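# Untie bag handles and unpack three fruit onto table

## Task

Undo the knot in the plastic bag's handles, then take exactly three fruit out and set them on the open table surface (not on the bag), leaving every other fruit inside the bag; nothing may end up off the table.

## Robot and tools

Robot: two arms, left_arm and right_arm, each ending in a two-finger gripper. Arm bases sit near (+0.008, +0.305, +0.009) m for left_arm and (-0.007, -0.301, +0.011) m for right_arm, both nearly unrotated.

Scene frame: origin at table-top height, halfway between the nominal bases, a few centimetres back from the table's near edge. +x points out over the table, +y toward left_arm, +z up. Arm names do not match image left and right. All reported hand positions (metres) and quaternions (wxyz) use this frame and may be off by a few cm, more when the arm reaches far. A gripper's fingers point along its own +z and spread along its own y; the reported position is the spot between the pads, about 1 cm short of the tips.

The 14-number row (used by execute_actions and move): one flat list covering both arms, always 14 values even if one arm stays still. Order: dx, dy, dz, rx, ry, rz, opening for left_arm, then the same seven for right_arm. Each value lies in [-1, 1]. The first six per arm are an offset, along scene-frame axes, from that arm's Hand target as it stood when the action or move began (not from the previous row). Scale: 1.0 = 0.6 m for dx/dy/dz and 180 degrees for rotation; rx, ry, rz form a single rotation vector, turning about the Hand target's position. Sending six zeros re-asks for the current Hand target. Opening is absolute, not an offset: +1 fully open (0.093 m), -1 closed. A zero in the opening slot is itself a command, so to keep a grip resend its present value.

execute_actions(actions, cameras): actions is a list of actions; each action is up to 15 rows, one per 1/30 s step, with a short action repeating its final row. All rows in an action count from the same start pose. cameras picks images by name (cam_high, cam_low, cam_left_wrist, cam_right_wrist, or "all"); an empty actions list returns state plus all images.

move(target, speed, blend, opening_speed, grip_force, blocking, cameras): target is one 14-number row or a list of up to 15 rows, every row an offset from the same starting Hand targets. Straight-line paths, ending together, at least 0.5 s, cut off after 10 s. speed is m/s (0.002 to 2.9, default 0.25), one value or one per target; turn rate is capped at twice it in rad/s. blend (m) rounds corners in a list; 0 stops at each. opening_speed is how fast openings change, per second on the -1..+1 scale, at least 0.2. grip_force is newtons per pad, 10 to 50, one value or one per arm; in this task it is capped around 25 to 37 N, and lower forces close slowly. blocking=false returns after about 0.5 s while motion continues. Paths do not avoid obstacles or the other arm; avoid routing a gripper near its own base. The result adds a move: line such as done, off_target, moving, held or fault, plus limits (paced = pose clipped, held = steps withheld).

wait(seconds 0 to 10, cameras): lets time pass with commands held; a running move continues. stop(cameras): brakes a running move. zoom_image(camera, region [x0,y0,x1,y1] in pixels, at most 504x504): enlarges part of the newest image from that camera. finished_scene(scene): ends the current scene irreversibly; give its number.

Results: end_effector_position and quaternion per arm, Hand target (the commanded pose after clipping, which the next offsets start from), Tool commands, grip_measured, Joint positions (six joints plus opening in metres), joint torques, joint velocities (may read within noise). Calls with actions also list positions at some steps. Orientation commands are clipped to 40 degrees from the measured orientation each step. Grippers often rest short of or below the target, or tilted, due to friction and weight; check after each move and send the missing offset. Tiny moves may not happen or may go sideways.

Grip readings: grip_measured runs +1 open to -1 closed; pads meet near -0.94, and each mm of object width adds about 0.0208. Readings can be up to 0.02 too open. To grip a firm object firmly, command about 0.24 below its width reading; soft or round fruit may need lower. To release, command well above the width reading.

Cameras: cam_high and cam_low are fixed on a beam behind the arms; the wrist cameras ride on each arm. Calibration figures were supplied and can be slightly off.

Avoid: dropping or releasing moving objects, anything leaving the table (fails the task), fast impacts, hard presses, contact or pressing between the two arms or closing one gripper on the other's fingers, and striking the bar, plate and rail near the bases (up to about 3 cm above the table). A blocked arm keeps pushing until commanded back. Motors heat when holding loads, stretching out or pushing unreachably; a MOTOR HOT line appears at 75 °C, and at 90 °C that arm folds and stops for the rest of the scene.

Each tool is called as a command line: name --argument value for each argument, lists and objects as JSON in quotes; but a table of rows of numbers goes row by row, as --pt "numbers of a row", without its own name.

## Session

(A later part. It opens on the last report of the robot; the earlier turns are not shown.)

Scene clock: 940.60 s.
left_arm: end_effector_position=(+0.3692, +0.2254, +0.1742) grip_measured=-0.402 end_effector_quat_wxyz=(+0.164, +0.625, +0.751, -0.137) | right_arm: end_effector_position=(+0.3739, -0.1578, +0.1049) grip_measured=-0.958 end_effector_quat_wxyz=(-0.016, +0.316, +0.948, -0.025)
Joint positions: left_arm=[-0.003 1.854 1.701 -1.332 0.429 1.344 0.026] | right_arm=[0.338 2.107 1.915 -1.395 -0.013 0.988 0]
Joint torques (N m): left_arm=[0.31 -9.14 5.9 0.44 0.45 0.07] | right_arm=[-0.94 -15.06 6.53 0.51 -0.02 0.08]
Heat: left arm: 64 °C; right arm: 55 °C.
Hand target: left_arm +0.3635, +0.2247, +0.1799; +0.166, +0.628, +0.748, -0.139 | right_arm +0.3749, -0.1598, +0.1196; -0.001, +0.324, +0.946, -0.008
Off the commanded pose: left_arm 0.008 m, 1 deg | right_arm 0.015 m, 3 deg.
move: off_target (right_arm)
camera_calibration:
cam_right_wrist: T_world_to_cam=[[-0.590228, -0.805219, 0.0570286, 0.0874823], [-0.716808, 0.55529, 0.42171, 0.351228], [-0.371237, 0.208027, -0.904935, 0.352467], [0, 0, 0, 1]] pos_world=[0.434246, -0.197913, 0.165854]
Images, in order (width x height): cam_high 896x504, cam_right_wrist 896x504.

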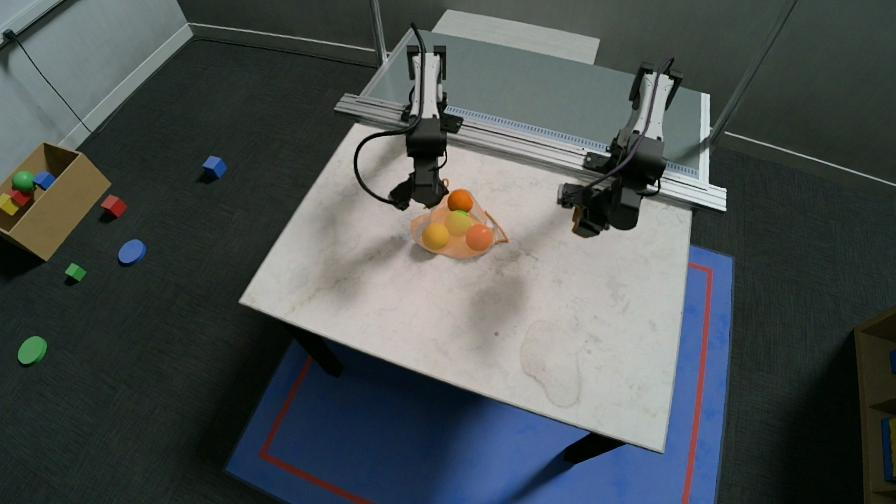

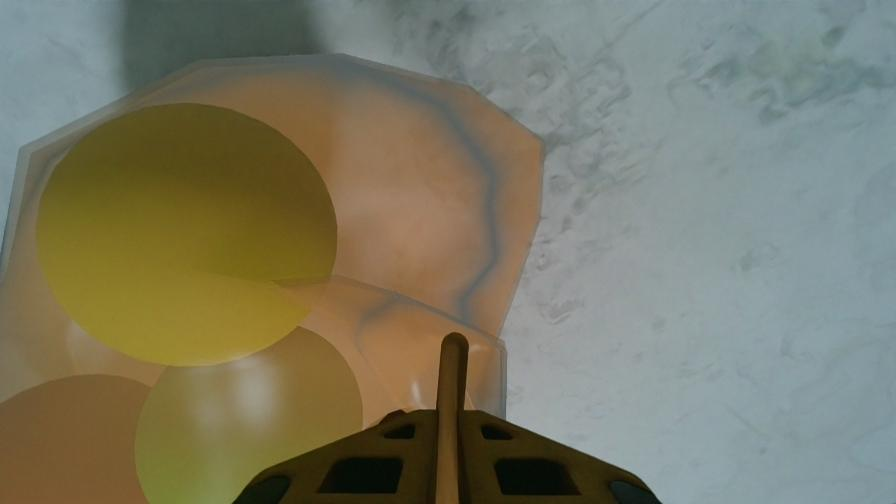

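move --target '[0,0,0,0,0,0,-0.4,0.03,-0.06,-0.05,0,0,0,-1]' --speed 0.08 --cameras '["cam_right_wrist","cam_high"]'

zoom_image --camera "cam_high" --region '[350, 130, 600, 280]'

Scene clock: 953.23 s.
left_arm: end_effector_position=(+0.3692, +0.2254, +0.1742) grip_measured=-0.402 end_effector_quat_wxyz=(+0.164, +0.625, +0.751, -0.137) | right_arm: end_effector_position=(+0.3924, -0.1937, +0.0883) grip_measured=-0.958 end_effector_quat_wxyz=(-0.003, +0.324, +0.946, -0.015)
Joint positions: left_arm=[-0.003 1.854 1.701 -1.332 0.429 1.344 0.026] | right_arm=[0.242 2.106 1.842 -1.292 -0.015 0.911 0]
Joint torques (N m): left_arm=[0.36 -9.1 5.93 0.44 0.44 0.06] | right_arm=[-0.91 -11.9 6.57 0.63 -0.04 -0.09]
Heat: left arm: 64 °C; right arm: 54 °C.
Hand target: left_arm +0.3635, +0.2247, +0.1799; +0.166, +0.628, +0.748, -0.139 | right_arm +0.3928, -0.1958, +0.0896; -0.001, +0.324, +0.946, -0.008
Off the commanded pose: left_arm 0.008 m, 1 deg | right_arm 0.003 m, 1 deg.
move: done
camera_calibration:
cam_right_wrist: T_world_to_cam=[[-0.60604, -0.794895, 0.029276, 0.0811], [-0.719932, 0.563794, 0.404764, 0.395708], [-0.33825, 0.224226, -0.913953, 0.342758], [0, 0, 0, 1]] pos_world=[0.44997, -0.235487, 0.150722]
Images, in order (width x height): cam_high 896x504, cam_right_wrist 896x504.

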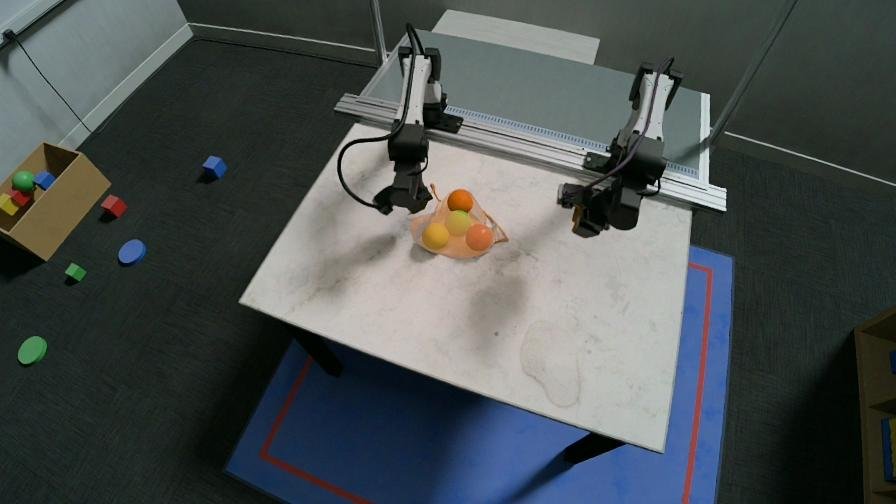

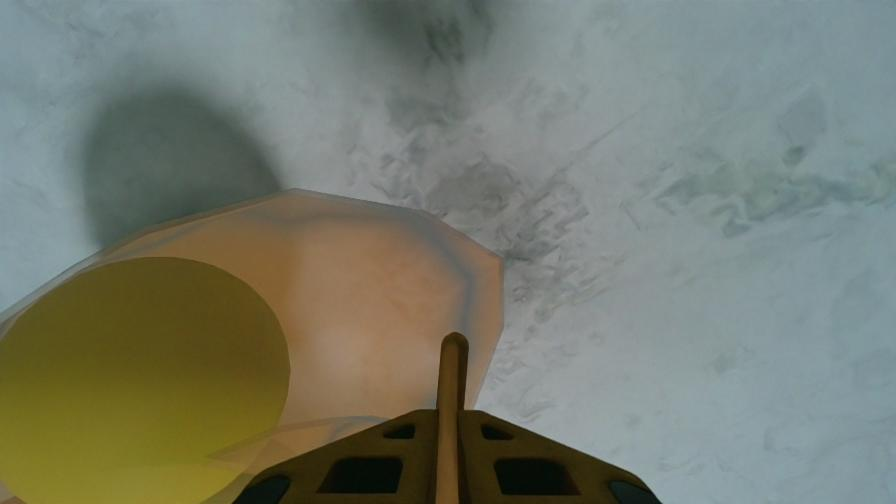

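Scaled by 2.016 from the camera's 896x504 image, which has a finer 1280x720 frame.

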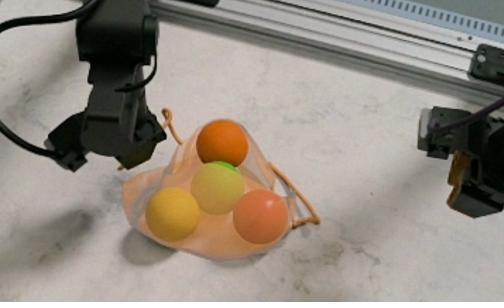

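move --target '[0,0,0,0,0,0,-0.4,0.06,-0.06,-0.02,0,0,0,-1]' --speed 0.08 --cameras '["cam_right_wrist","cam_high"]'

zoom_image --camera "cam_high" --region '[390, 150, 540, 270]'

Scene clock: 962.17 s.
left_arm: end_effector_position=(+0.3692, +0.2254, +0.1742) grip_measured=-0.402 end_effector_quat_wxyz=(+0.164, +0.625, +0.751, -0.137) | right_arm: end_effector_position=(+0.4243, -0.2299, +0.0764) grip_measured=-0.958 end_effector_quat_wxyz=(+0.001, +0.324, +0.946, -0.012)
Joint positions: left_arm=[-0.003 1.854 1.701 -1.332 0.429 1.344 0.026] | right_arm=[0.142 2.207 1.951 -1.292 -0.017 0.811 0]
Joint torques (N m): left_arm=[0.31 -9.17 5.89 0.45 0.46 0.05] | right_arm=[-0.92 -9.96 11.4 0.35 -0.03 -0.09]
Heat: left arm: 64 °C; right arm: 54 °C.
Hand target: left_arm +0.3635, +0.2247, +0.1799; +0.166, +0.628, +0.748, -0.139 | right_arm +0.4288, -0.2319, +0.0776; -0.001, +0.324, +0.946, -0.008
Off the commanded pose: left_arm 0.008 m, 1 deg | right_arm 0.005 m, 1 deg.
move: done
camera_calibration:
cam_right_wrist: T_world_to_cam=[[-0.60572, -0.795393, 0.021268, 0.0723599], [-0.724184, 0.562171, 0.399401, 0.445848], [-0.329637, 0.226524, -0.916529, 0.34786], [0, 0, 0, 1]] pos_world=[0.481374, -0.271887, 0.139212]
Images, in order (width x height): cam_high 896x504, cam_right_wrist 896x504.

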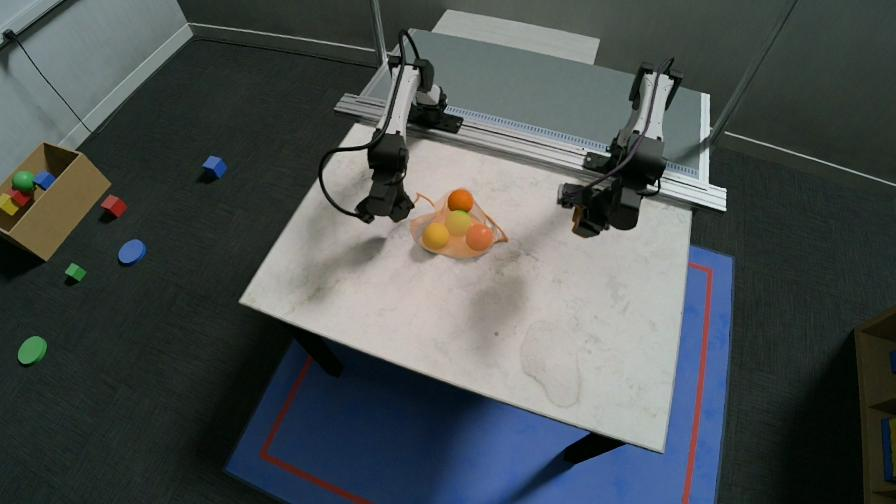

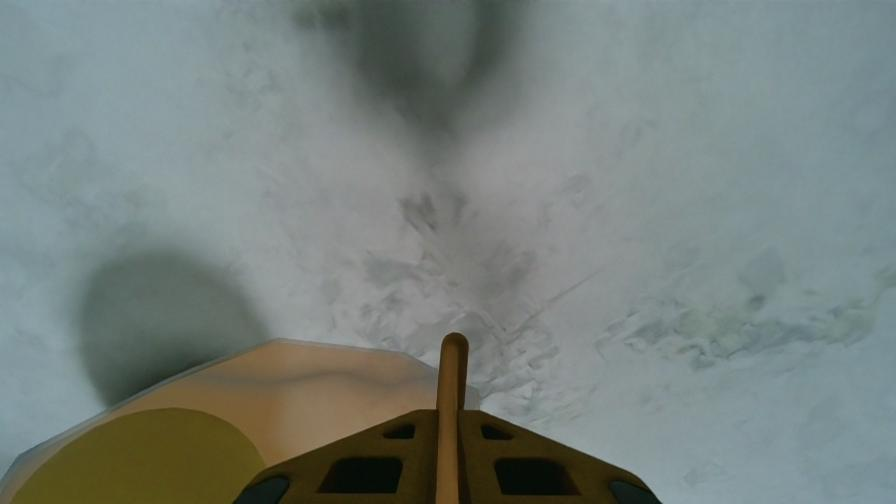

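Scaled by 3.360 from the camera's 896x504 image, which has a finer 1280x720 frame.

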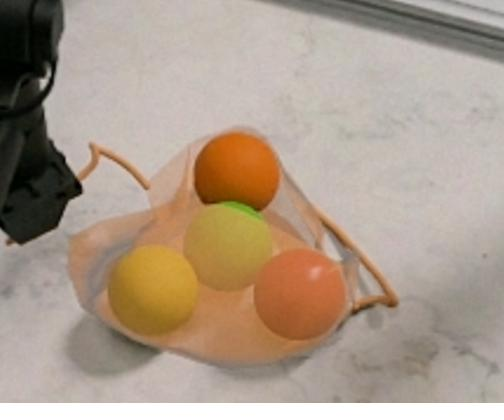

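move --pt "0 0 0 0 0 0 -0.4 0.02 -0.02 -0.075 0 0 0 -1" --pt "0 0 0 0 0 0 -0.4 0.02 -0.02 -0.075 0 0 0 -0.6" --speed 0.08

move --pt "0 0 0 0 0 0 -0.4 0.02 -0.02 0.1 0 0 0 -0.6" --pt "0 0 0 0 0 0 -0.4 -0.15 0.21 0.2 0 0 0.2 -0.2" --speed 0.2 --blend 0.03 --cameras '["cam_right_wrist","cam_high"]'

Scene clock: 977.67 s.
left_arm: end_effector_position=(+0.3692, +0.2254, +0.1742) grip_measured=-0.402 end_effector_quat_wxyz=(+0.164, +0.625, +0.751, -0.137) | right_arm: end_effector_position=(+0.4408, -0.2391, +0.0410) grip_measured=-0.602 end_effector_quat_wxyz=(+0.005, +0.322, +0.947, -0.009)
Joint positions: left_arm=[-0.003 1.854 1.701 -1.332 0.429 1.344 0.026] | right_arm=[0.119 2.28 1.931 -1.189 -0.018 0.784 0.016]
Joint torques (N m): left_arm=[0.32 -9.11 5.9 0.45 0.44 0.05] | right_arm=[-1.2 -10.51 6.9 0.68 -0.03 -0.09]
Heat: left arm: 64 °C; right arm: 56 °C.
Hand target: left_arm +0.3635, +0.2247, +0.1799; +0.166, +0.628, +0.748, -0.139 | right_arm +0.4408, -0.2439, +0.0326; -0.001, +0.325, +0.946, -0.008
Off the commanded pose: left_arm 0.008 m, 1 deg | right_arm 0.010 m, 1 deg.
move: done

Scene clock: 980.60 s.
left_arm: end_effector_position=(+0.3692, +0.2254, +0.1742) grip_measured=-0.402 end_effector_quat_wxyz=(+0.164, +0.625, +0.751, -0.137) | right_arm: end_effector_position=(+0.3577, -0.1130, +0.1377) grip_measured=-0.202 end_effector_quat_wxyz=(-0.005, +0.020, +1.000, -0.007)
Joint positions: left_arm=[-0.003 1.854 1.701 -1.332 0.429 1.344 0.026] | right_arm=[0.451 2.081 2.011 -1.472 -0.02 0.5 0.036]
Joint torques (N m): left_arm=[0.34 -9.13 5.89 0.45 0.43 0.08] | right_arm=[-0.18 -14.43 7.24 0.25 0.11 -0.08]
Heat: left arm: 64 °C; right arm: 56 °C.
Hand target: left_arm +0.3635, +0.2247, +0.1799; +0.166, +0.628, +0.748, -0.139 | right_arm +0.3508, -0.1179, +0.1526; +0.002, +0.016, +1.000, -0.007
Off the commanded pose: left_arm 0.008 m, 1 deg | right_arm 0.017 m, 1 deg.
move: off_target (right_arm); target 2's new opening was sent with right_arm's hand 0.017 m and 1 deg from that target
camera_calibration:
cam_right_wrist: T_world_to_cam=[[-0.0308432, -0.999442, 0.0128442, -0.103871], [-0.908592, 0.0333902, 0.416348, 0.31128], [-0.416545, 0.00117141, -0.909114, 0.360245], [0, 0, 0, 1]] pos_world=[0.429681, -0.114628, 0.199237]
Images, in order (width x height): cam_high 896x504, cam_right_wrist 896x504.

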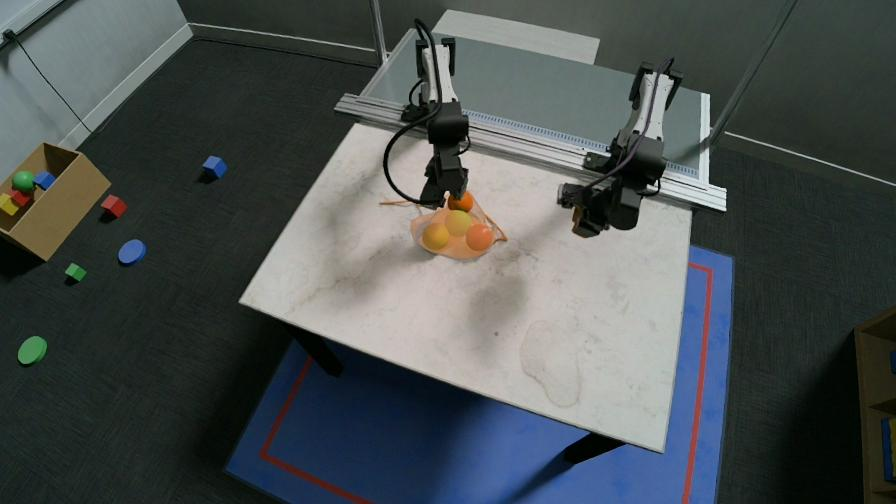

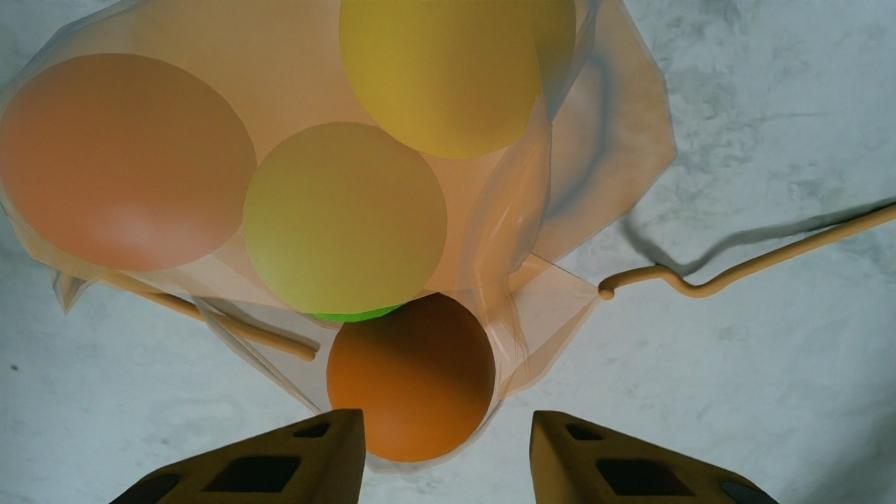

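move --target '[0,0,0,0,0,0,-0.4,-0.083,0.032,-0.092,0,0,0,0.75]' --speed 0.15 --grip_force 20 --cameras '["cam_right_wrist"]'

Scene clock: 1009.87 s.
left_arm: end_effector_position=(+0.3692, +0.2254, +0.1742) grip_measured=-0.402 end_effector_quat_wxyz=(+0.164, +0.625, +0.751, -0.137) | right_arm: end_effector_position=(+0.3006, -0.0981, +0.0877) grip_measured=+0.748 end_effector_quat_wxyz=(-0.017, +0.014, +1.000, -0.013)
Joint positions: left_arm=[-0.003 1.854 1.701 -1.332 0.429 1.344 0.026] | right_arm=[0.561 1.93 1.591 -1.228 -0.02 0.597 0.081]
Joint torques (N m): left_arm=[0.32 -9.18 5.86 0.44 0.44 0.06] | right_arm=[-0.01 -13 6.53 0.6 0.14 0.08]
Heat: left arm: 64 °C; right arm: 55 °C.
Hand target: left_arm +0.3635, +0.2247, +0.1799; +0.166, +0.628, +0.748, -0.139 | right_arm +0.3009, -0.0987, +0.0974; +0.002, +0.016, +1.000, -0.007
Off the commanded pose: left_arm 0.008 m, 1 deg | right_arm 0.010 m, 2 deg.
grip_force (N): 20, 20
move: done
camera_calibration:
cam_right_wrist: T_world_to_cam=[[-0.0178285, -0.999529, 0.0249656, -0.0950167], [-0.89848, 0.0269708, 0.438184, 0.274122], [-0.438652, -0.0146189, -0.898538, 0.295165], [0, 0, 0, 1]] pos_world=[0.374074, -0.0980503, 0.147474]
Images, in order (width x height): cam_right_wrist 896x504.

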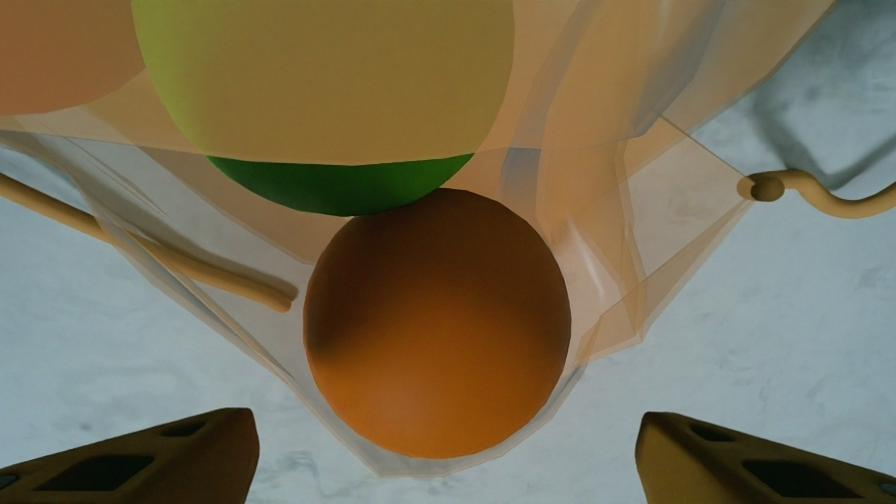

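move --target '[0,0,0,0,0,0,-0.4,0.006,0.0035,-0.086,0,0,0,0.75]' --speed 0.1 --cameras '["cam_right_wrist"]'

Scene clock: 1039.63 s.
left_arm: end_effector_position=(+0.3692, +0.2254, +0.1742) grip_measured=-0.402 end_effector_quat_wxyz=(+0.164, +0.625, +0.751, -0.137) | right_arm: end_effector_position=(+0.3052, -0.0961, +0.0537) grip_measured=+0.748 end_effector_quat_wxyz=(+0.002, +0.015, +1.000, +0.000)
Joint positions: left_arm=[-0.003 1.854 1.701 -1.332 0.429 1.344 0.026] | right_arm=[0.561 1.935 1.461 -1.049 -0.02 0.6 0.081]
Joint torques (N m): left_arm=[0.39 -9.16 5.97 0.44 0.45 0.06] | right_arm=[0.14 -8.06 6.56 0.74 0.19 0.07]
Heat: left arm: 64 °C; right arm: 54 °C.
Hand target: left_arm +0.3635, +0.2247, +0.1799; +0.166, +0.628, +0.748, -0.139 | right_arm +0.3046, -0.0966, +0.0459; +0.002, +0.016, +1.000, -0.007
Off the commanded pose: left_arm 0.008 m, 1 deg | right_arm 0.008 m, 1 deg.
grip_force (N): 20, 20
move: done
camera_calibration:
cam_right_wrist: T_world_to_cam=[[-0.0206592, -0.999786, 0.000507801, -0.0900029], [-0.914366, 0.0190995, 0.404438, 0.298928], [-0.404362, 0.00789103, -0.914565, 0.259215], [0, 0, 0, 1]] pos_world=[0.376287, -0.0977385, 0.116216]
Images, in order (width x height): cam_right_wrist 896x504.

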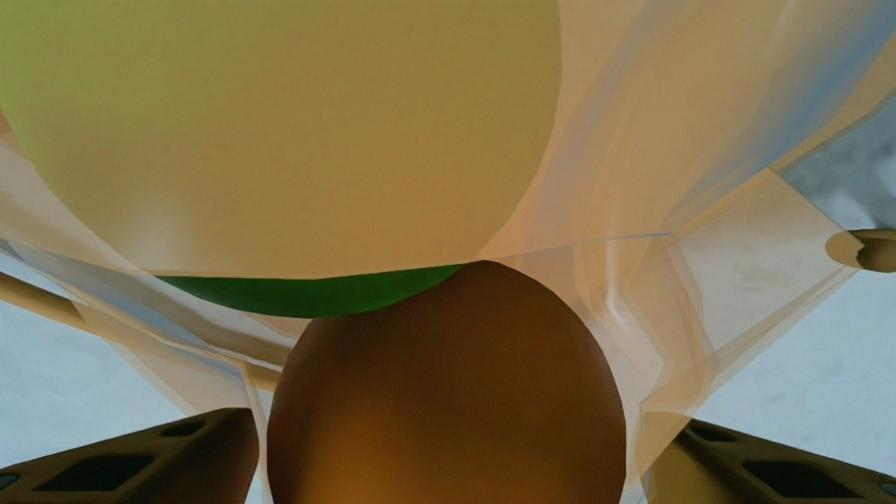

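move --pt "0 0 0 0 0 0 -0.4 0 0 0.075 0 0 0 0.72" --pt "0 0 0 0 0 0 -0.4 0.015 0 0.075 0 0 0 0.72" --speed 0.1 --cameras '["cam_right_wrist"]'

Scene clock: 1090.13 s.
left_arm: end_effector_position=(+0.3692, +0.2254, +0.1742) grip_measured=-0.402 end_effector_quat_wxyz=(+0.164, +0.625, +0.751, -0.137) | right_arm: end_effector_position=(+0.3094, -0.0927, +0.0851) grip_measured=+0.722 end_effector_quat_wxyz=(+0.000, +0.015, +1.000, -0.002)
Joint positions: left_arm=[-0.003 1.854 1.701 -1.332 0.429 1.344 0.026] | right_arm=[0.561 1.935 1.588 -1.182 -0.019 0.599 0.08]
Joint torques (N m): left_arm=[0.34 -9.14 5.93 0.45 0.45 0.07] | right_arm=[-0.96 -9.01 10.82 0.25 0.19 -0.09]
Heat: left arm: 64 °C; right arm: 53 °C.
Hand target: left_arm +0.3635, +0.2247, +0.1799; +0.166, +0.628, +0.748, -0.139 | right_arm +0.3136, -0.0965, +0.0909; +0.002, +0.016, +1.000, -0.007
Off the commanded pose: left_arm 0.008 m, 1 deg | right_arm 0.008 m, 1 deg.
grip_force (N): 20, 20
move: done
camera_calibration:
cam_right_wrist: T_world_to_cam=[[-0.0201258, -0.99979, 0.00398116, -0.0868413], [-0.912516, 0.0199958, 0.408551, 0.289294], [-0.408545, 0.00458953, -0.912727, 0.290415], [0, 0, 0, 1]] pos_world=[0.380885, -0.0939405, 0.147223]
Images, in order (width x height): cam_right_wrist 896x504.

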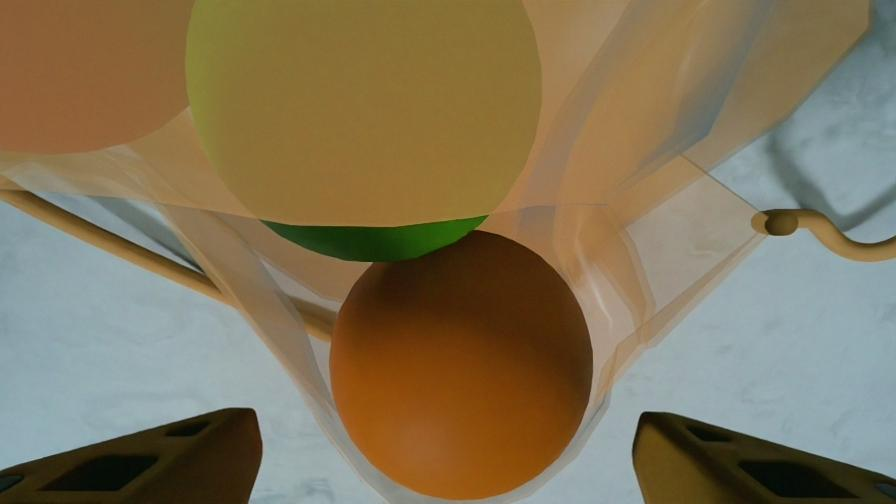

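move --target '[0,0,0,0,0,0,-0.4,-0.004,-0.002,-0.082,0,0,0,0.66]' --speed 0.08 --cameras '["cam_right_wrist"]'

Scene clock: 1107.97 s.
left_arm: end_effector_position=(+0.3692, +0.2254, +0.1742) grip_measured=-0.402 end_effector_quat_wxyz=(+0.164, +0.625, +0.751, -0.137) | right_arm: end_effector_position=(+0.3093, -0.0937, +0.0487) grip_measured=+0.662 end_effector_quat_wxyz=(+0.001, +0.015, +1.000, -0.001)
Joint positions: left_arm=[-0.003 1.854 1.701 -1.332 0.429 1.344 0.026] | right_arm=[0.561 1.959 1.475 -1.04 -0.019 0.599 0.077]
Joint torques (N m): left_arm=[0.35 -9.2 5.93 0.44 0.45 0.07] | right_arm=[-0.77 -8.34 6.67 0.81 0.15 -0.02]
Heat: left arm: 64 °C; right arm: 53 °C.
Hand target: left_arm +0.3635, +0.2247, +0.1799; +0.166, +0.628, +0.748, -0.139 | right_arm +0.3112, -0.0978, +0.0415; +0.002, +0.016, +1.000, -0.007
Off the commanded pose: left_arm 0.008 m, 1 deg | right_arm 0.008 m, 1 deg.
grip_force (N): 20, 20
move: done
camera_calibration:
cam_right_wrist: T_world_to_cam=[[-0.0199484, -0.9998, 0.00163689, -0.0877125], [-0.913944, 0.0188991, 0.4054, 0.304535], [-0.405349, 0.00659107, -0.914138, 0.256343], [0, 0, 0, 1]] pos_world=[0.380487, -0.0951399, 0.111018]
Images, in order (width x height): cam_right_wrist 896x504.

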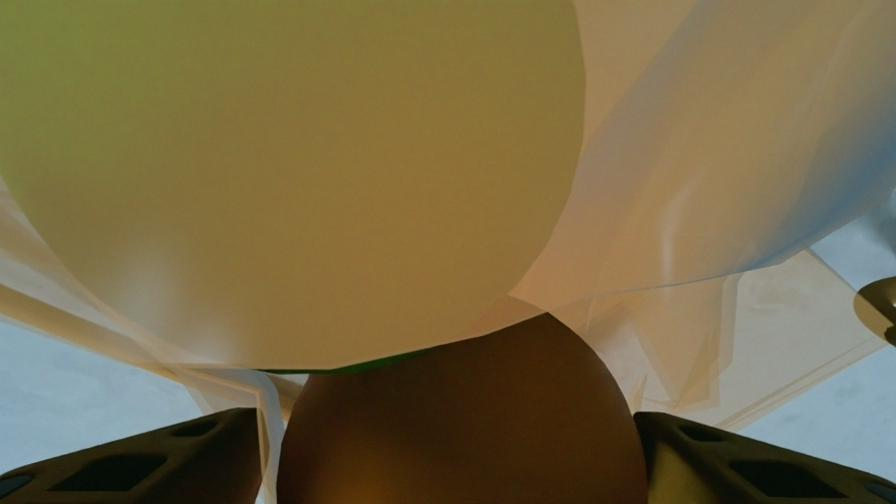

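move --target '[0,0,0,0,0,0,-0.4,0,0.004,0,0,0,0,0.25]' --speed 0.08 --grip_force 20

move --target '[0,0,0,0,0,0,-0.4,-0.03,-0.03,0.14,0,0,0,0.25]' --speed 0.08 --cameras '["cam_right_wrist","cam_high","cam_low"]'

zoom_image --camera "cam_low" --region '[230, 200, 480, 360]'

Scene clock: 1124.90 s.
left_arm: end_effector_position=(+0.3692, +0.2254, +0.1742) grip_measured=-0.402 end_effector_quat_wxyz=(+0.164, +0.625, +0.751, -0.137) | right_arm: end_effector_position=(+0.3094, -0.0938, +0.0487) grip_measured=+0.400 end_effector_quat_wxyz=(+0.002, +0.015, +1.000, -0.001)
Joint positions: left_arm=[-0.003 1.854 1.701 -1.332 0.429 1.344 0.026] | right_arm=[0.561 1.959 1.475 -1.04 -0.018 0.599 0.064]
Joint torques (N m): left_arm=[0.34 -9.16 5.93 0.45 0.44 0.06] | right_arm=[-0.39 -7.94 7.34 0.74 0.14 0]
Heat: left arm: 65 °C; right arm: 52 °C.
Hand target: left_arm +0.3635, +0.2247, +0.1799; +0.166, +0.628, +0.748, -0.139 | right_arm +0.3112, -0.0954, +0.0415; +0.002, +0.016, +1.000, -0.008
Off the commanded pose: left_arm 0.008 m, 1 deg | right_arm 0.008 m, 1 deg.
grip_force (N): 20, 20
move: done

Scene clock: 1126.63 s.
left_arm: end_effector_position=(+0.3692, +0.2254, +0.1742) grip_measured=-0.402 end_effector_quat_wxyz=(+0.164, +0.625, +0.751, -0.137) | right_arm: end_effector_position=(+0.2900, -0.1093, +0.1054) grip_measured=+0.375 end_effector_quat_wxyz=(-0.015, +0.015, +1.000, -0.012)
Joint positions: left_arm=[-0.003 1.854 1.701 -1.332 0.429 1.344 0.026] | right_arm=[0.55 1.86 1.565 -1.269 -0.018 0.589 0.063]
Joint torques (N m): left_arm=[0.35 -9.14 5.96 0.44 0.45 0.08] | right_arm=[-0.9 -12.15 11.19 0.11 0.15 -0.09]
Heat: left arm: 65 °C; right arm: 52 °C.
Hand target: left_arm +0.3635, +0.2247, +0.1799; +0.166, +0.628, +0.748, -0.139 | right_arm +0.2932, -0.1134, +0.1256; +0.002, +0.016, +1.000, -0.007
Off the commanded pose: left_arm 0.008 m, 1 deg | right_arm 0.021 m, 2 deg.
grip_force (N): 20, 20
move: off_target (right_arm)
camera_calibration:
cam_right_wrist: T_world_to_cam=[[-0.0207796, -0.999489, 0.0242779, -0.105961], [-0.900151, 0.0292708, 0.434594, 0.258207], [-0.435082, -0.0128231, -0.900299, 0.305577], [0, 0, 0, 1]] pos_world=[0.363175, -0.109546, 0.165468]
Images, in order (width x height): cam_high 896x504, cam_low 896x504, cam_right_wrist 896x504.

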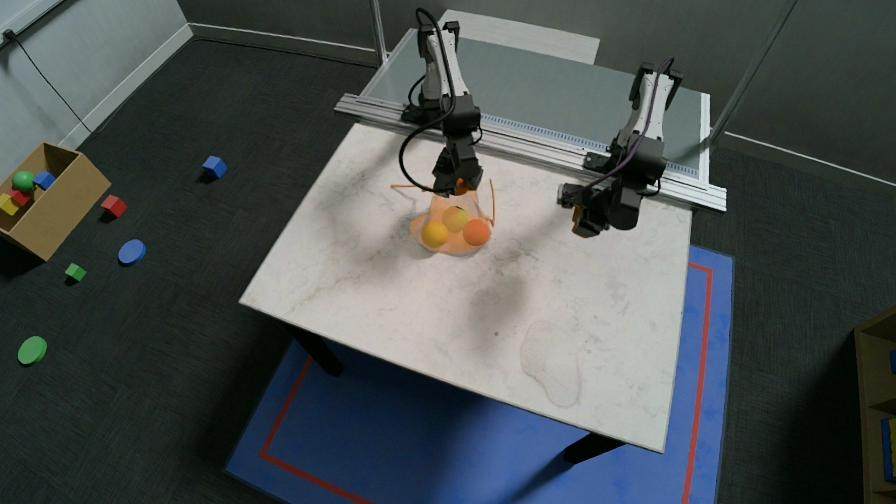

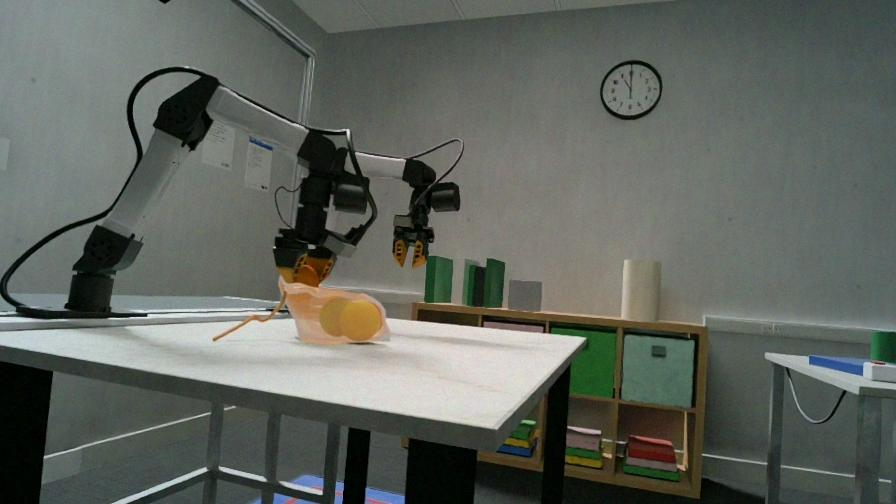

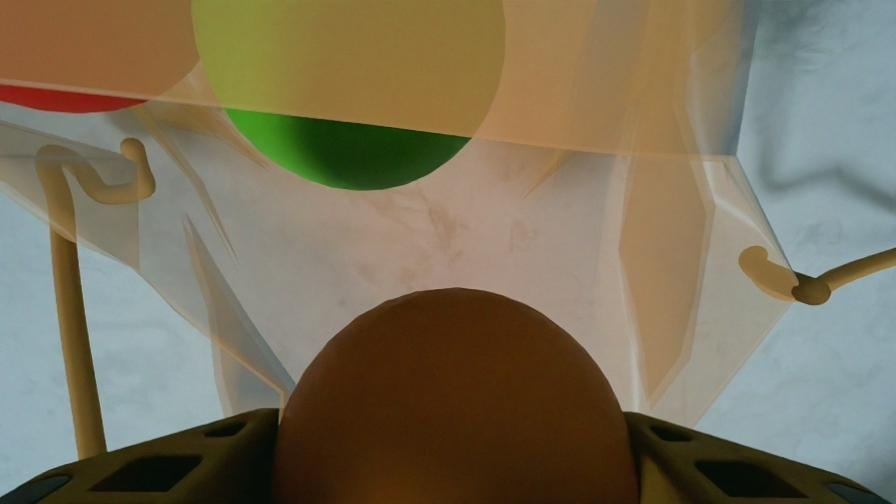

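Scaled by 2.016 from the camera's 896x504 image, which has a finer 1280x720 frame.

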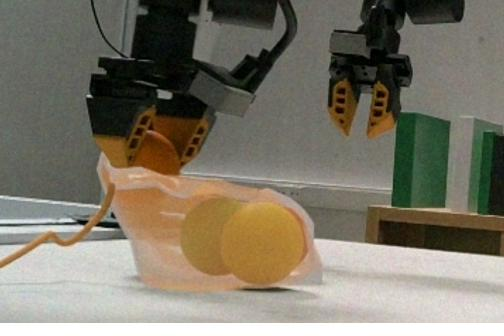

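move --target '[0,0,0,0,0,0,-0.4,0.0,0.0,0.1,0,0,0,0.25]' --speed 0.1 --cameras '["cam_right_wrist","cam_low"]'

zoom_image --camera "cam_low" --region '[230, 200, 480, 360]'

Scene clock: 1134.37 s.
left_arm: end_effector_position=(+0.3692, +0.2254, +0.1742) grip_measured=-0.402 end_effector_quat_wxyz=(+0.164, +0.625, +0.751, -0.137) | right_arm: end_effector_position=(+0.2916, -0.1085, +0.1728) grip_measured=+0.372 end_effector_quat_wxyz=(-0.008, +0.015, +1.000, -0.008)
Joint positions: left_arm=[-0.003 1.854 1.701 -1.332 0.429 1.344 0.026] | right_arm=[0.545 1.86 1.833 -1.521 -0.018 0.584 0.063]
Joint torques (N m): left_arm=[0.32 -9.2 5.87 0.45 0.44 0.07] | right_arm=[-0.98 -9.73 11.08 0.16 0.12 -0.08]
Heat: left arm: 65 °C; right arm: 53 °C.
Hand target: left_arm +0.3635, +0.2247, +0.1799; +0.166, +0.628, +0.748, -0.139 | right_arm +0.2932, -0.1134, +0.1856; +0.002, +0.016, +1.000, -0.008
Off the commanded pose: left_arm 0.008 m, 1 deg | right_arm 0.014 m, 1 deg.
grip_force (N): 20, 20
move: off_target (right_arm)
camera_calibration:
cam_right_wrist: T_world_to_cam=[[-0.0214734, -0.999654, 0.0152, -0.105043], [-0.906313, 0.0258822, 0.421813, 0.23407], [-0.42206, -0.00471823, -0.906556, 0.3651], [0, 0, 0, 1]] pos_world=[0.36398, -0.109342, 0.233846]
Images, in order (width x height): cam_low 896x504, cam_right_wrist 896x504.

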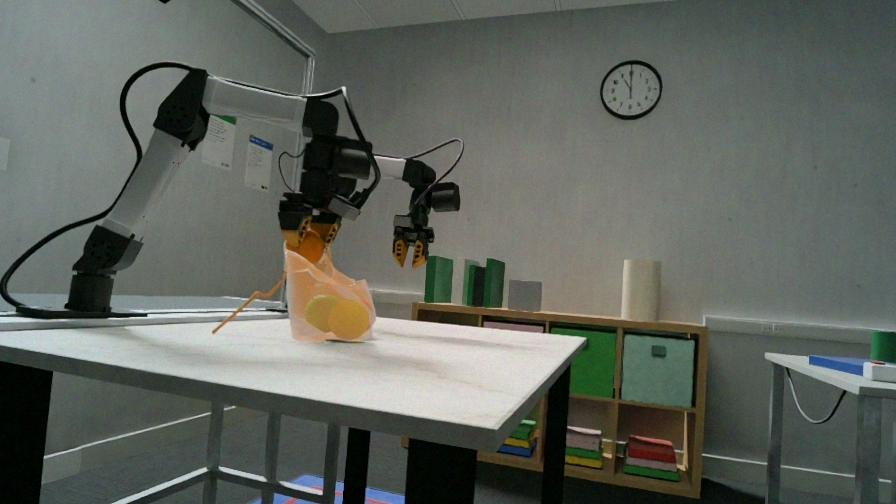

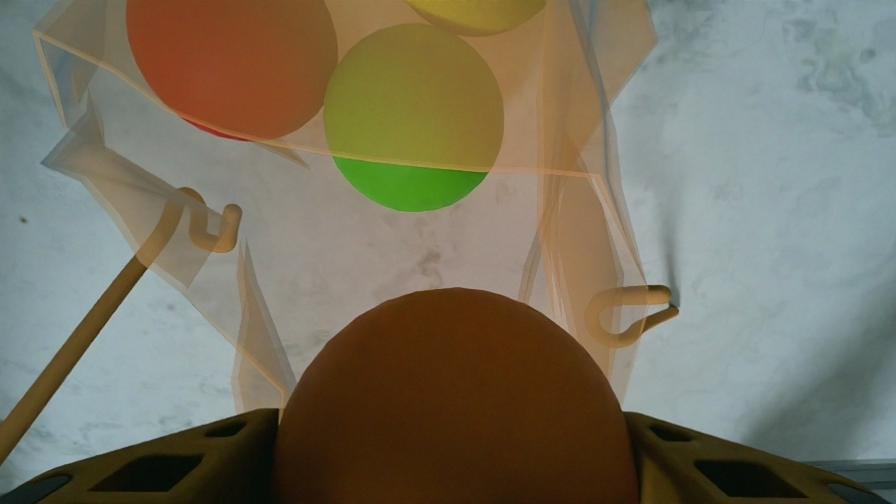

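Scaled by 2.016 from the camera's 896x504 image, which has a finer 1280x720 frame.

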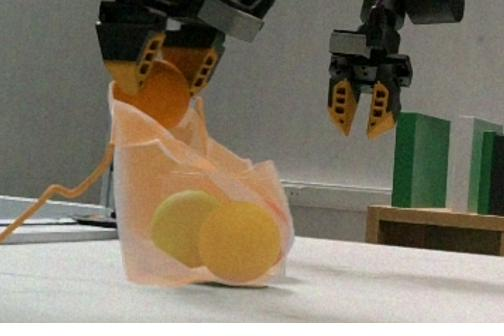

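move --pt "0 0 0 0 0 0 -0.4 -0.08 0.01 -0.08 0 0 0 0.25" --pt "0 0 0 0 0 0 -0.4 -0.13 0.01 -0.215 0 0 0 0.25" --speed 0.12 --blend 0.03 --cameras '["cam_right_wrist","cam_low"]'

zoom_image --camera "cam_low" --region '[180, 200, 430, 360]'

Scene clock: 1150.97 s.
left_arm: end_effector_position=(+0.3692, +0.2254, +0.1742) grip_measured=-0.402 end_effector_quat_wxyz=(+0.164, +0.625, +0.751, -0.137) | right_arm: end_effector_position=(+0.2146, -0.1074, +0.0505) grip_measured=+0.372 end_effector_quat_wxyz=(-0.014, +0.015, +1.000, -0.013)
Joint positions: left_arm=[-0.003 1.854 1.701 -1.332 0.429 1.344 0.026] | right_arm=[0.7 1.687 1.125 -1 -0.015 0.738 0.063]
Joint torques (N m): left_arm=[0.34 -9.21 5.9 0.46 0.46 0.07] | right_arm=[0.27 -10.17 6.35 0.57 0.18 0.07]
Heat: left arm: 65 °C; right arm: 55 °C.
Hand target: left_arm +0.3635, +0.2247, +0.1799; +0.166, +0.628, +0.748, -0.139 | right_arm +0.2152, -0.1074, +0.0566; +0.002, +0.016, +1.000, -0.007
Off the commanded pose: left_arm 0.008 m, 1 deg | right_arm 0.006 m, 2 deg.
grip_force (N): 20, 20
move: done
camera_calibration:
cam_right_wrist: T_world_to_cam=[[-0.0203507, -0.999433, 0.0268088, -0.104497], [-0.900654, 0.0299676, 0.433503, 0.214432], [-0.434061, -0.0153233, -0.900753, 0.222949], [0, 0, 0, 1]] pos_world=[0.287775, -0.107447, 0.110667]
Images, in order (width x height): cam_low 896x504, cam_right_wrist 896x504.

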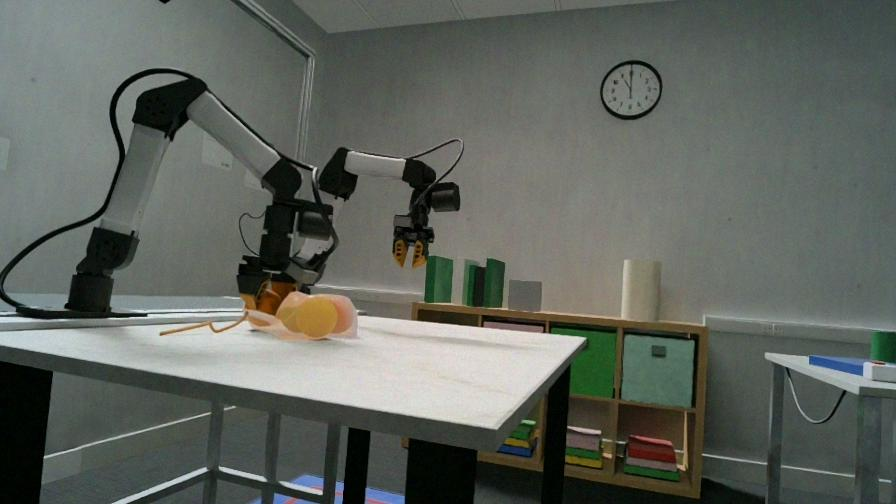

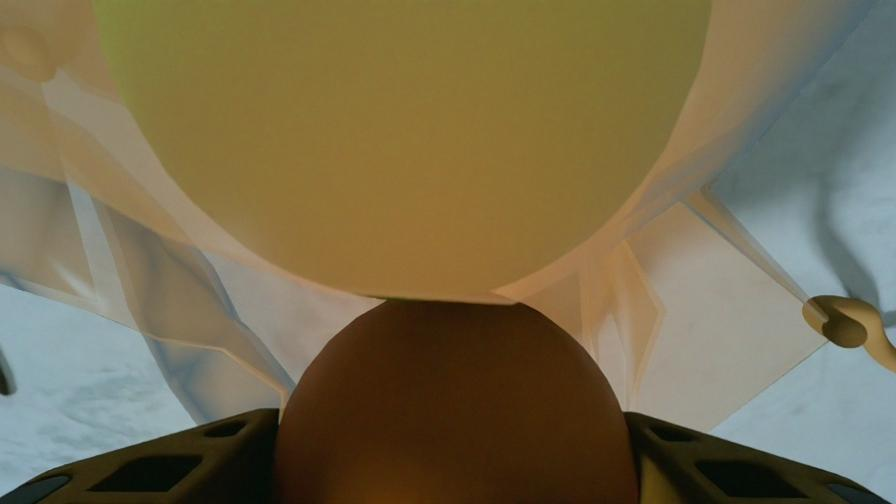

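Scaled by 2.016 from the camera's 896x504 image, which has a finer 1280x720 frame.

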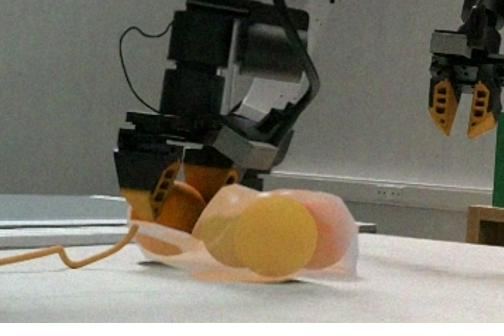

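move --pt "0 0 0 0 0 0 -0.4 -0.005 0.0 -0.012 0 0 0 0.25" --pt "0 0 0 0 0 0 -0.4 -0.005 0 -0.012 0 0 0 0.8" --speed 0.08 --opening_speed 0.3

move --target '[0,0,0,0,0,0,-0.4,-0.03,0,0.16,0,0,0,0.8]' --speed 0.12 --cameras '["cam_right_wrist","cam_high","cam_low"]'

zoom_image --camera "cam_low" --region '[180, 240, 430, 360]'

Scene clock: 1170.73 s.
left_arm: end_effector_position=(+0.3692, +0.2254, +0.1742) grip_measured=-0.402 end_effector_quat_wxyz=(+0.164, +0.625, +0.751, -0.137) | right_arm: end_effector_position=(+0.2132, -0.1065, +0.0464) grip_measured=+0.798 end_effector_quat_wxyz=(-0.010, +0.015, +1.000, -0.010)
Joint positions: left_arm=[-0.003 1.854 1.701 -1.332 0.429 1.344 0.026] | right_arm=[0.706 1.681 1.101 -0.97 -0.013 0.745 0.084]
Joint torques (N m): left_arm=[0.34 -9.13 5.89 0.44 0.45 0.07] | right_arm=[0.27 -9.28 5.85 0.65 0.18 0.07]
Heat: left arm: 65 °C; right arm: 54 °C.
Hand target: left_arm +0.3635, +0.2247, +0.1799; +0.166, +0.628, +0.748, -0.139 | right_arm +0.2121, -0.1074, +0.0493; +0.002, +0.016, +1.000, -0.008
Off the commanded pose: left_arm 0.008 m, 1 deg | right_arm 0.003 m, 1 deg.
grip_force (N): 20, 20
move: done

Scene clock: 1172.30 s.
left_arm: end_effector_position=(+0.3692, +0.2254, +0.1742) grip_measured=-0.402 end_effector_quat_wxyz=(+0.164, +0.625, +0.751, -0.137) | right_arm: end_effector_position=(+0.1938, -0.1076, +0.1317) grip_measured=+0.798 end_effector_quat_wxyz=(-0.012, +0.016, +1.000, -0.012)
Joint positions: left_arm=[-0.003 1.854 1.701 -1.332 0.429 1.344 0.026] | right_arm=[0.745 1.558 1.314 -1.312 -0.013 0.784 0.084]
Joint torques (N m): left_arm=[0.38 -9.18 5.9 0.43 0.43 0.07] | right_arm=[0.24 -8.4 10.95 0.13 0.22 0.1]
Heat: left arm: 65 °C; right arm: 54 °C.
Hand target: left_arm +0.3635, +0.2247, +0.1799; +0.166, +0.628, +0.748, -0.139 | right_arm +0.1941, -0.1075, +0.1453; +0.002, +0.016, +1.000, -0.008
Off the commanded pose: left_arm 0.008 m, 1 deg | right_arm 0.014 m, 2 deg.
grip_force (N): 20, 20
move: off_target (right_arm)
camera_calibration:
cam_right_wrist: T_world_to_cam=[[-0.0214525, -0.999488, 0.0237426, -0.106733], [-0.902687, 0.0295723, 0.429281, 0.161337], [-0.429763, -0.012223, -0.902859, 0.286738], [0, 0, 0, 1]] pos_world=[0.266577, -0.107945, 0.192159]
Images, in order (width x height): cam_high 896x504, cam_low 896x504, cam_right_wrist 896x504.

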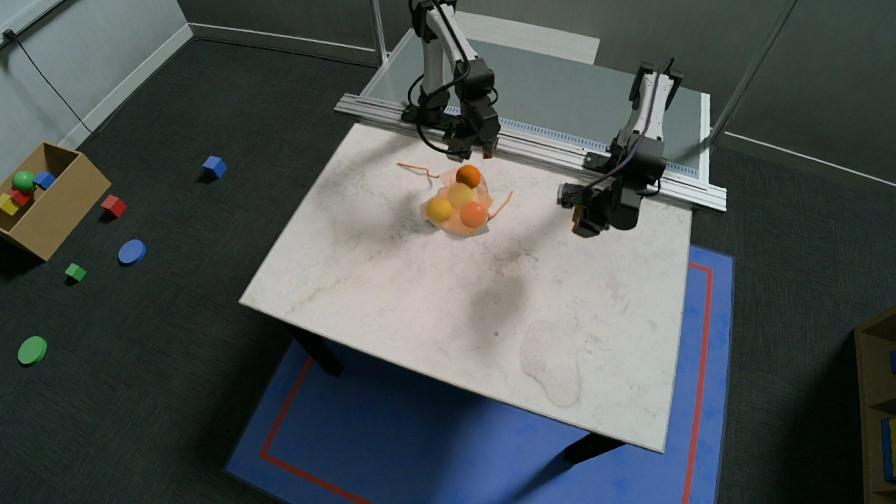

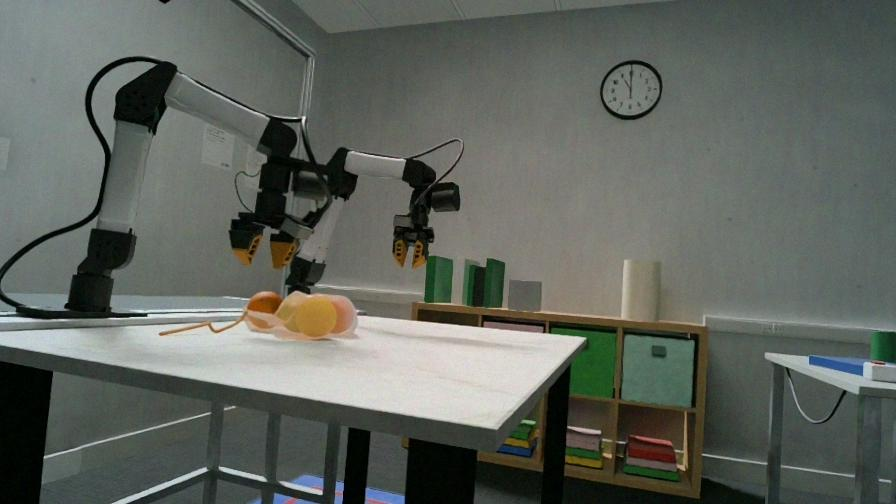

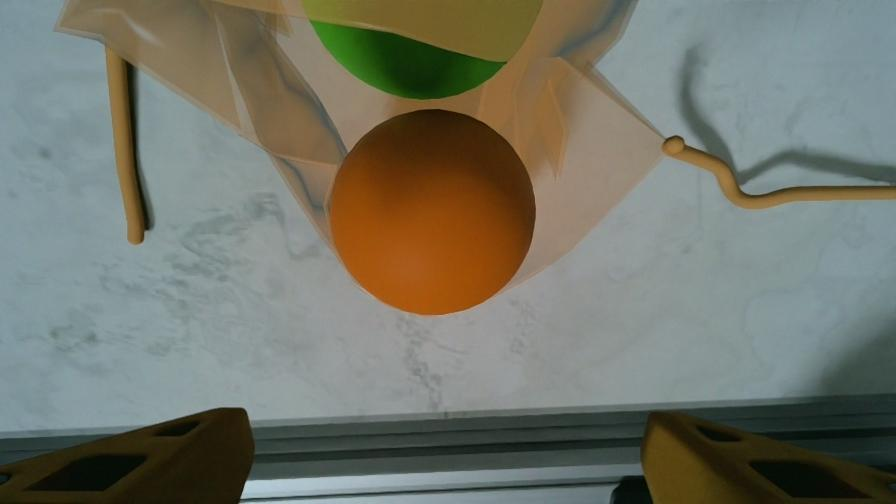

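Scaled by 2.016 from the camera's 896x504 image, which has a finer 1280x720 frame.

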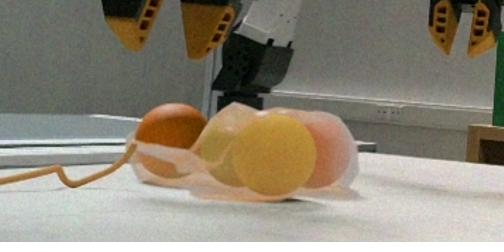

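move --target '[0,0,0,0,0,0,-0.4,0.0277,0.0042,-0.045,0,0,0.5,0.7]' --speed 0.3 --cameras '["cam_right_wrist"]'

Scene clock: 1205.63 s.
left_arm: end_effector_position=(+0.3692, +0.2254, +0.1742) grip_measured=-0.402 end_effector_quat_wxyz=(+0.164, +0.625, +0.751, -0.137) | right_arm: end_effector_position=(+0.2097, -0.1022, +0.1244) grip_measured=+0.702 end_effector_quat_wxyz=(-0.012, +0.696, -0.718, +0.005)
Joint positions: left_arm=[-0.003 1.854 1.701 -1.332 0.429 1.344 0.026] | right_arm=[0.725 1.565 1.292 -1.225 -0.006 -0.805 0.079]
Joint torques (N m): left_arm=[0.34 -9.16 5.93 0.43 0.43 0.07] | right_arm=[-0.88 -5.3 6.64 0.78 -0.05 -0.08]
Heat: left arm: 65 °C; right arm: 57 °C.
Hand target: left_arm +0.3635, +0.2247, +0.1799; +0.166, +0.628, +0.748, -0.139 | right_arm +0.2108, -0.1049, +0.1183; -0.007, +0.695, -0.718, +0.004
Off the commanded pose: left_arm 0.008 m, 1 deg | right_arm 0.007 m, 1 deg.
grip_force (N): 20, 20
move: done
camera_calibration:
cam_right_wrist: T_world_to_cam=[[0.999461, -0.0229164, 0.0234882, -0.215053], [-0.0303728, -0.916996, 0.397738, -0.0970161], [0.0124239, -0.398237, -0.917198, 0.156642], [0, 0, 0, 1]] pos_world=[0.210044, -0.0315108, 0.18731]
Images, in order (width x height): cam_right_wrist 896x504.

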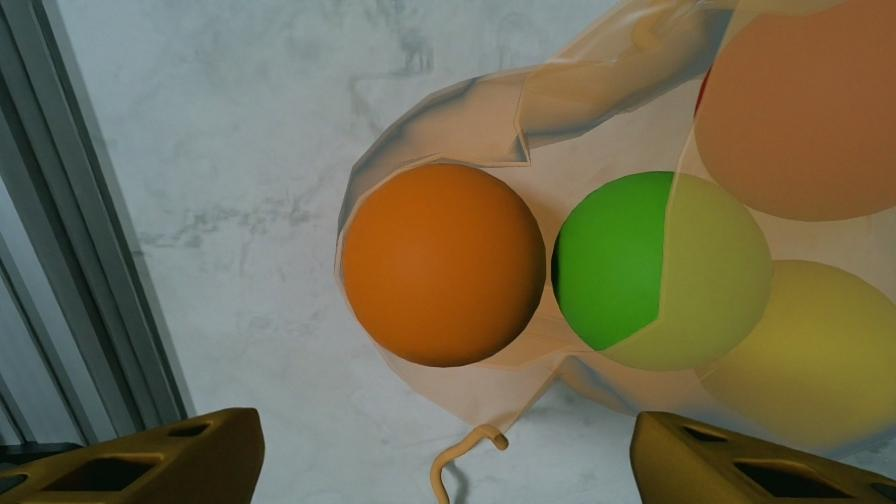

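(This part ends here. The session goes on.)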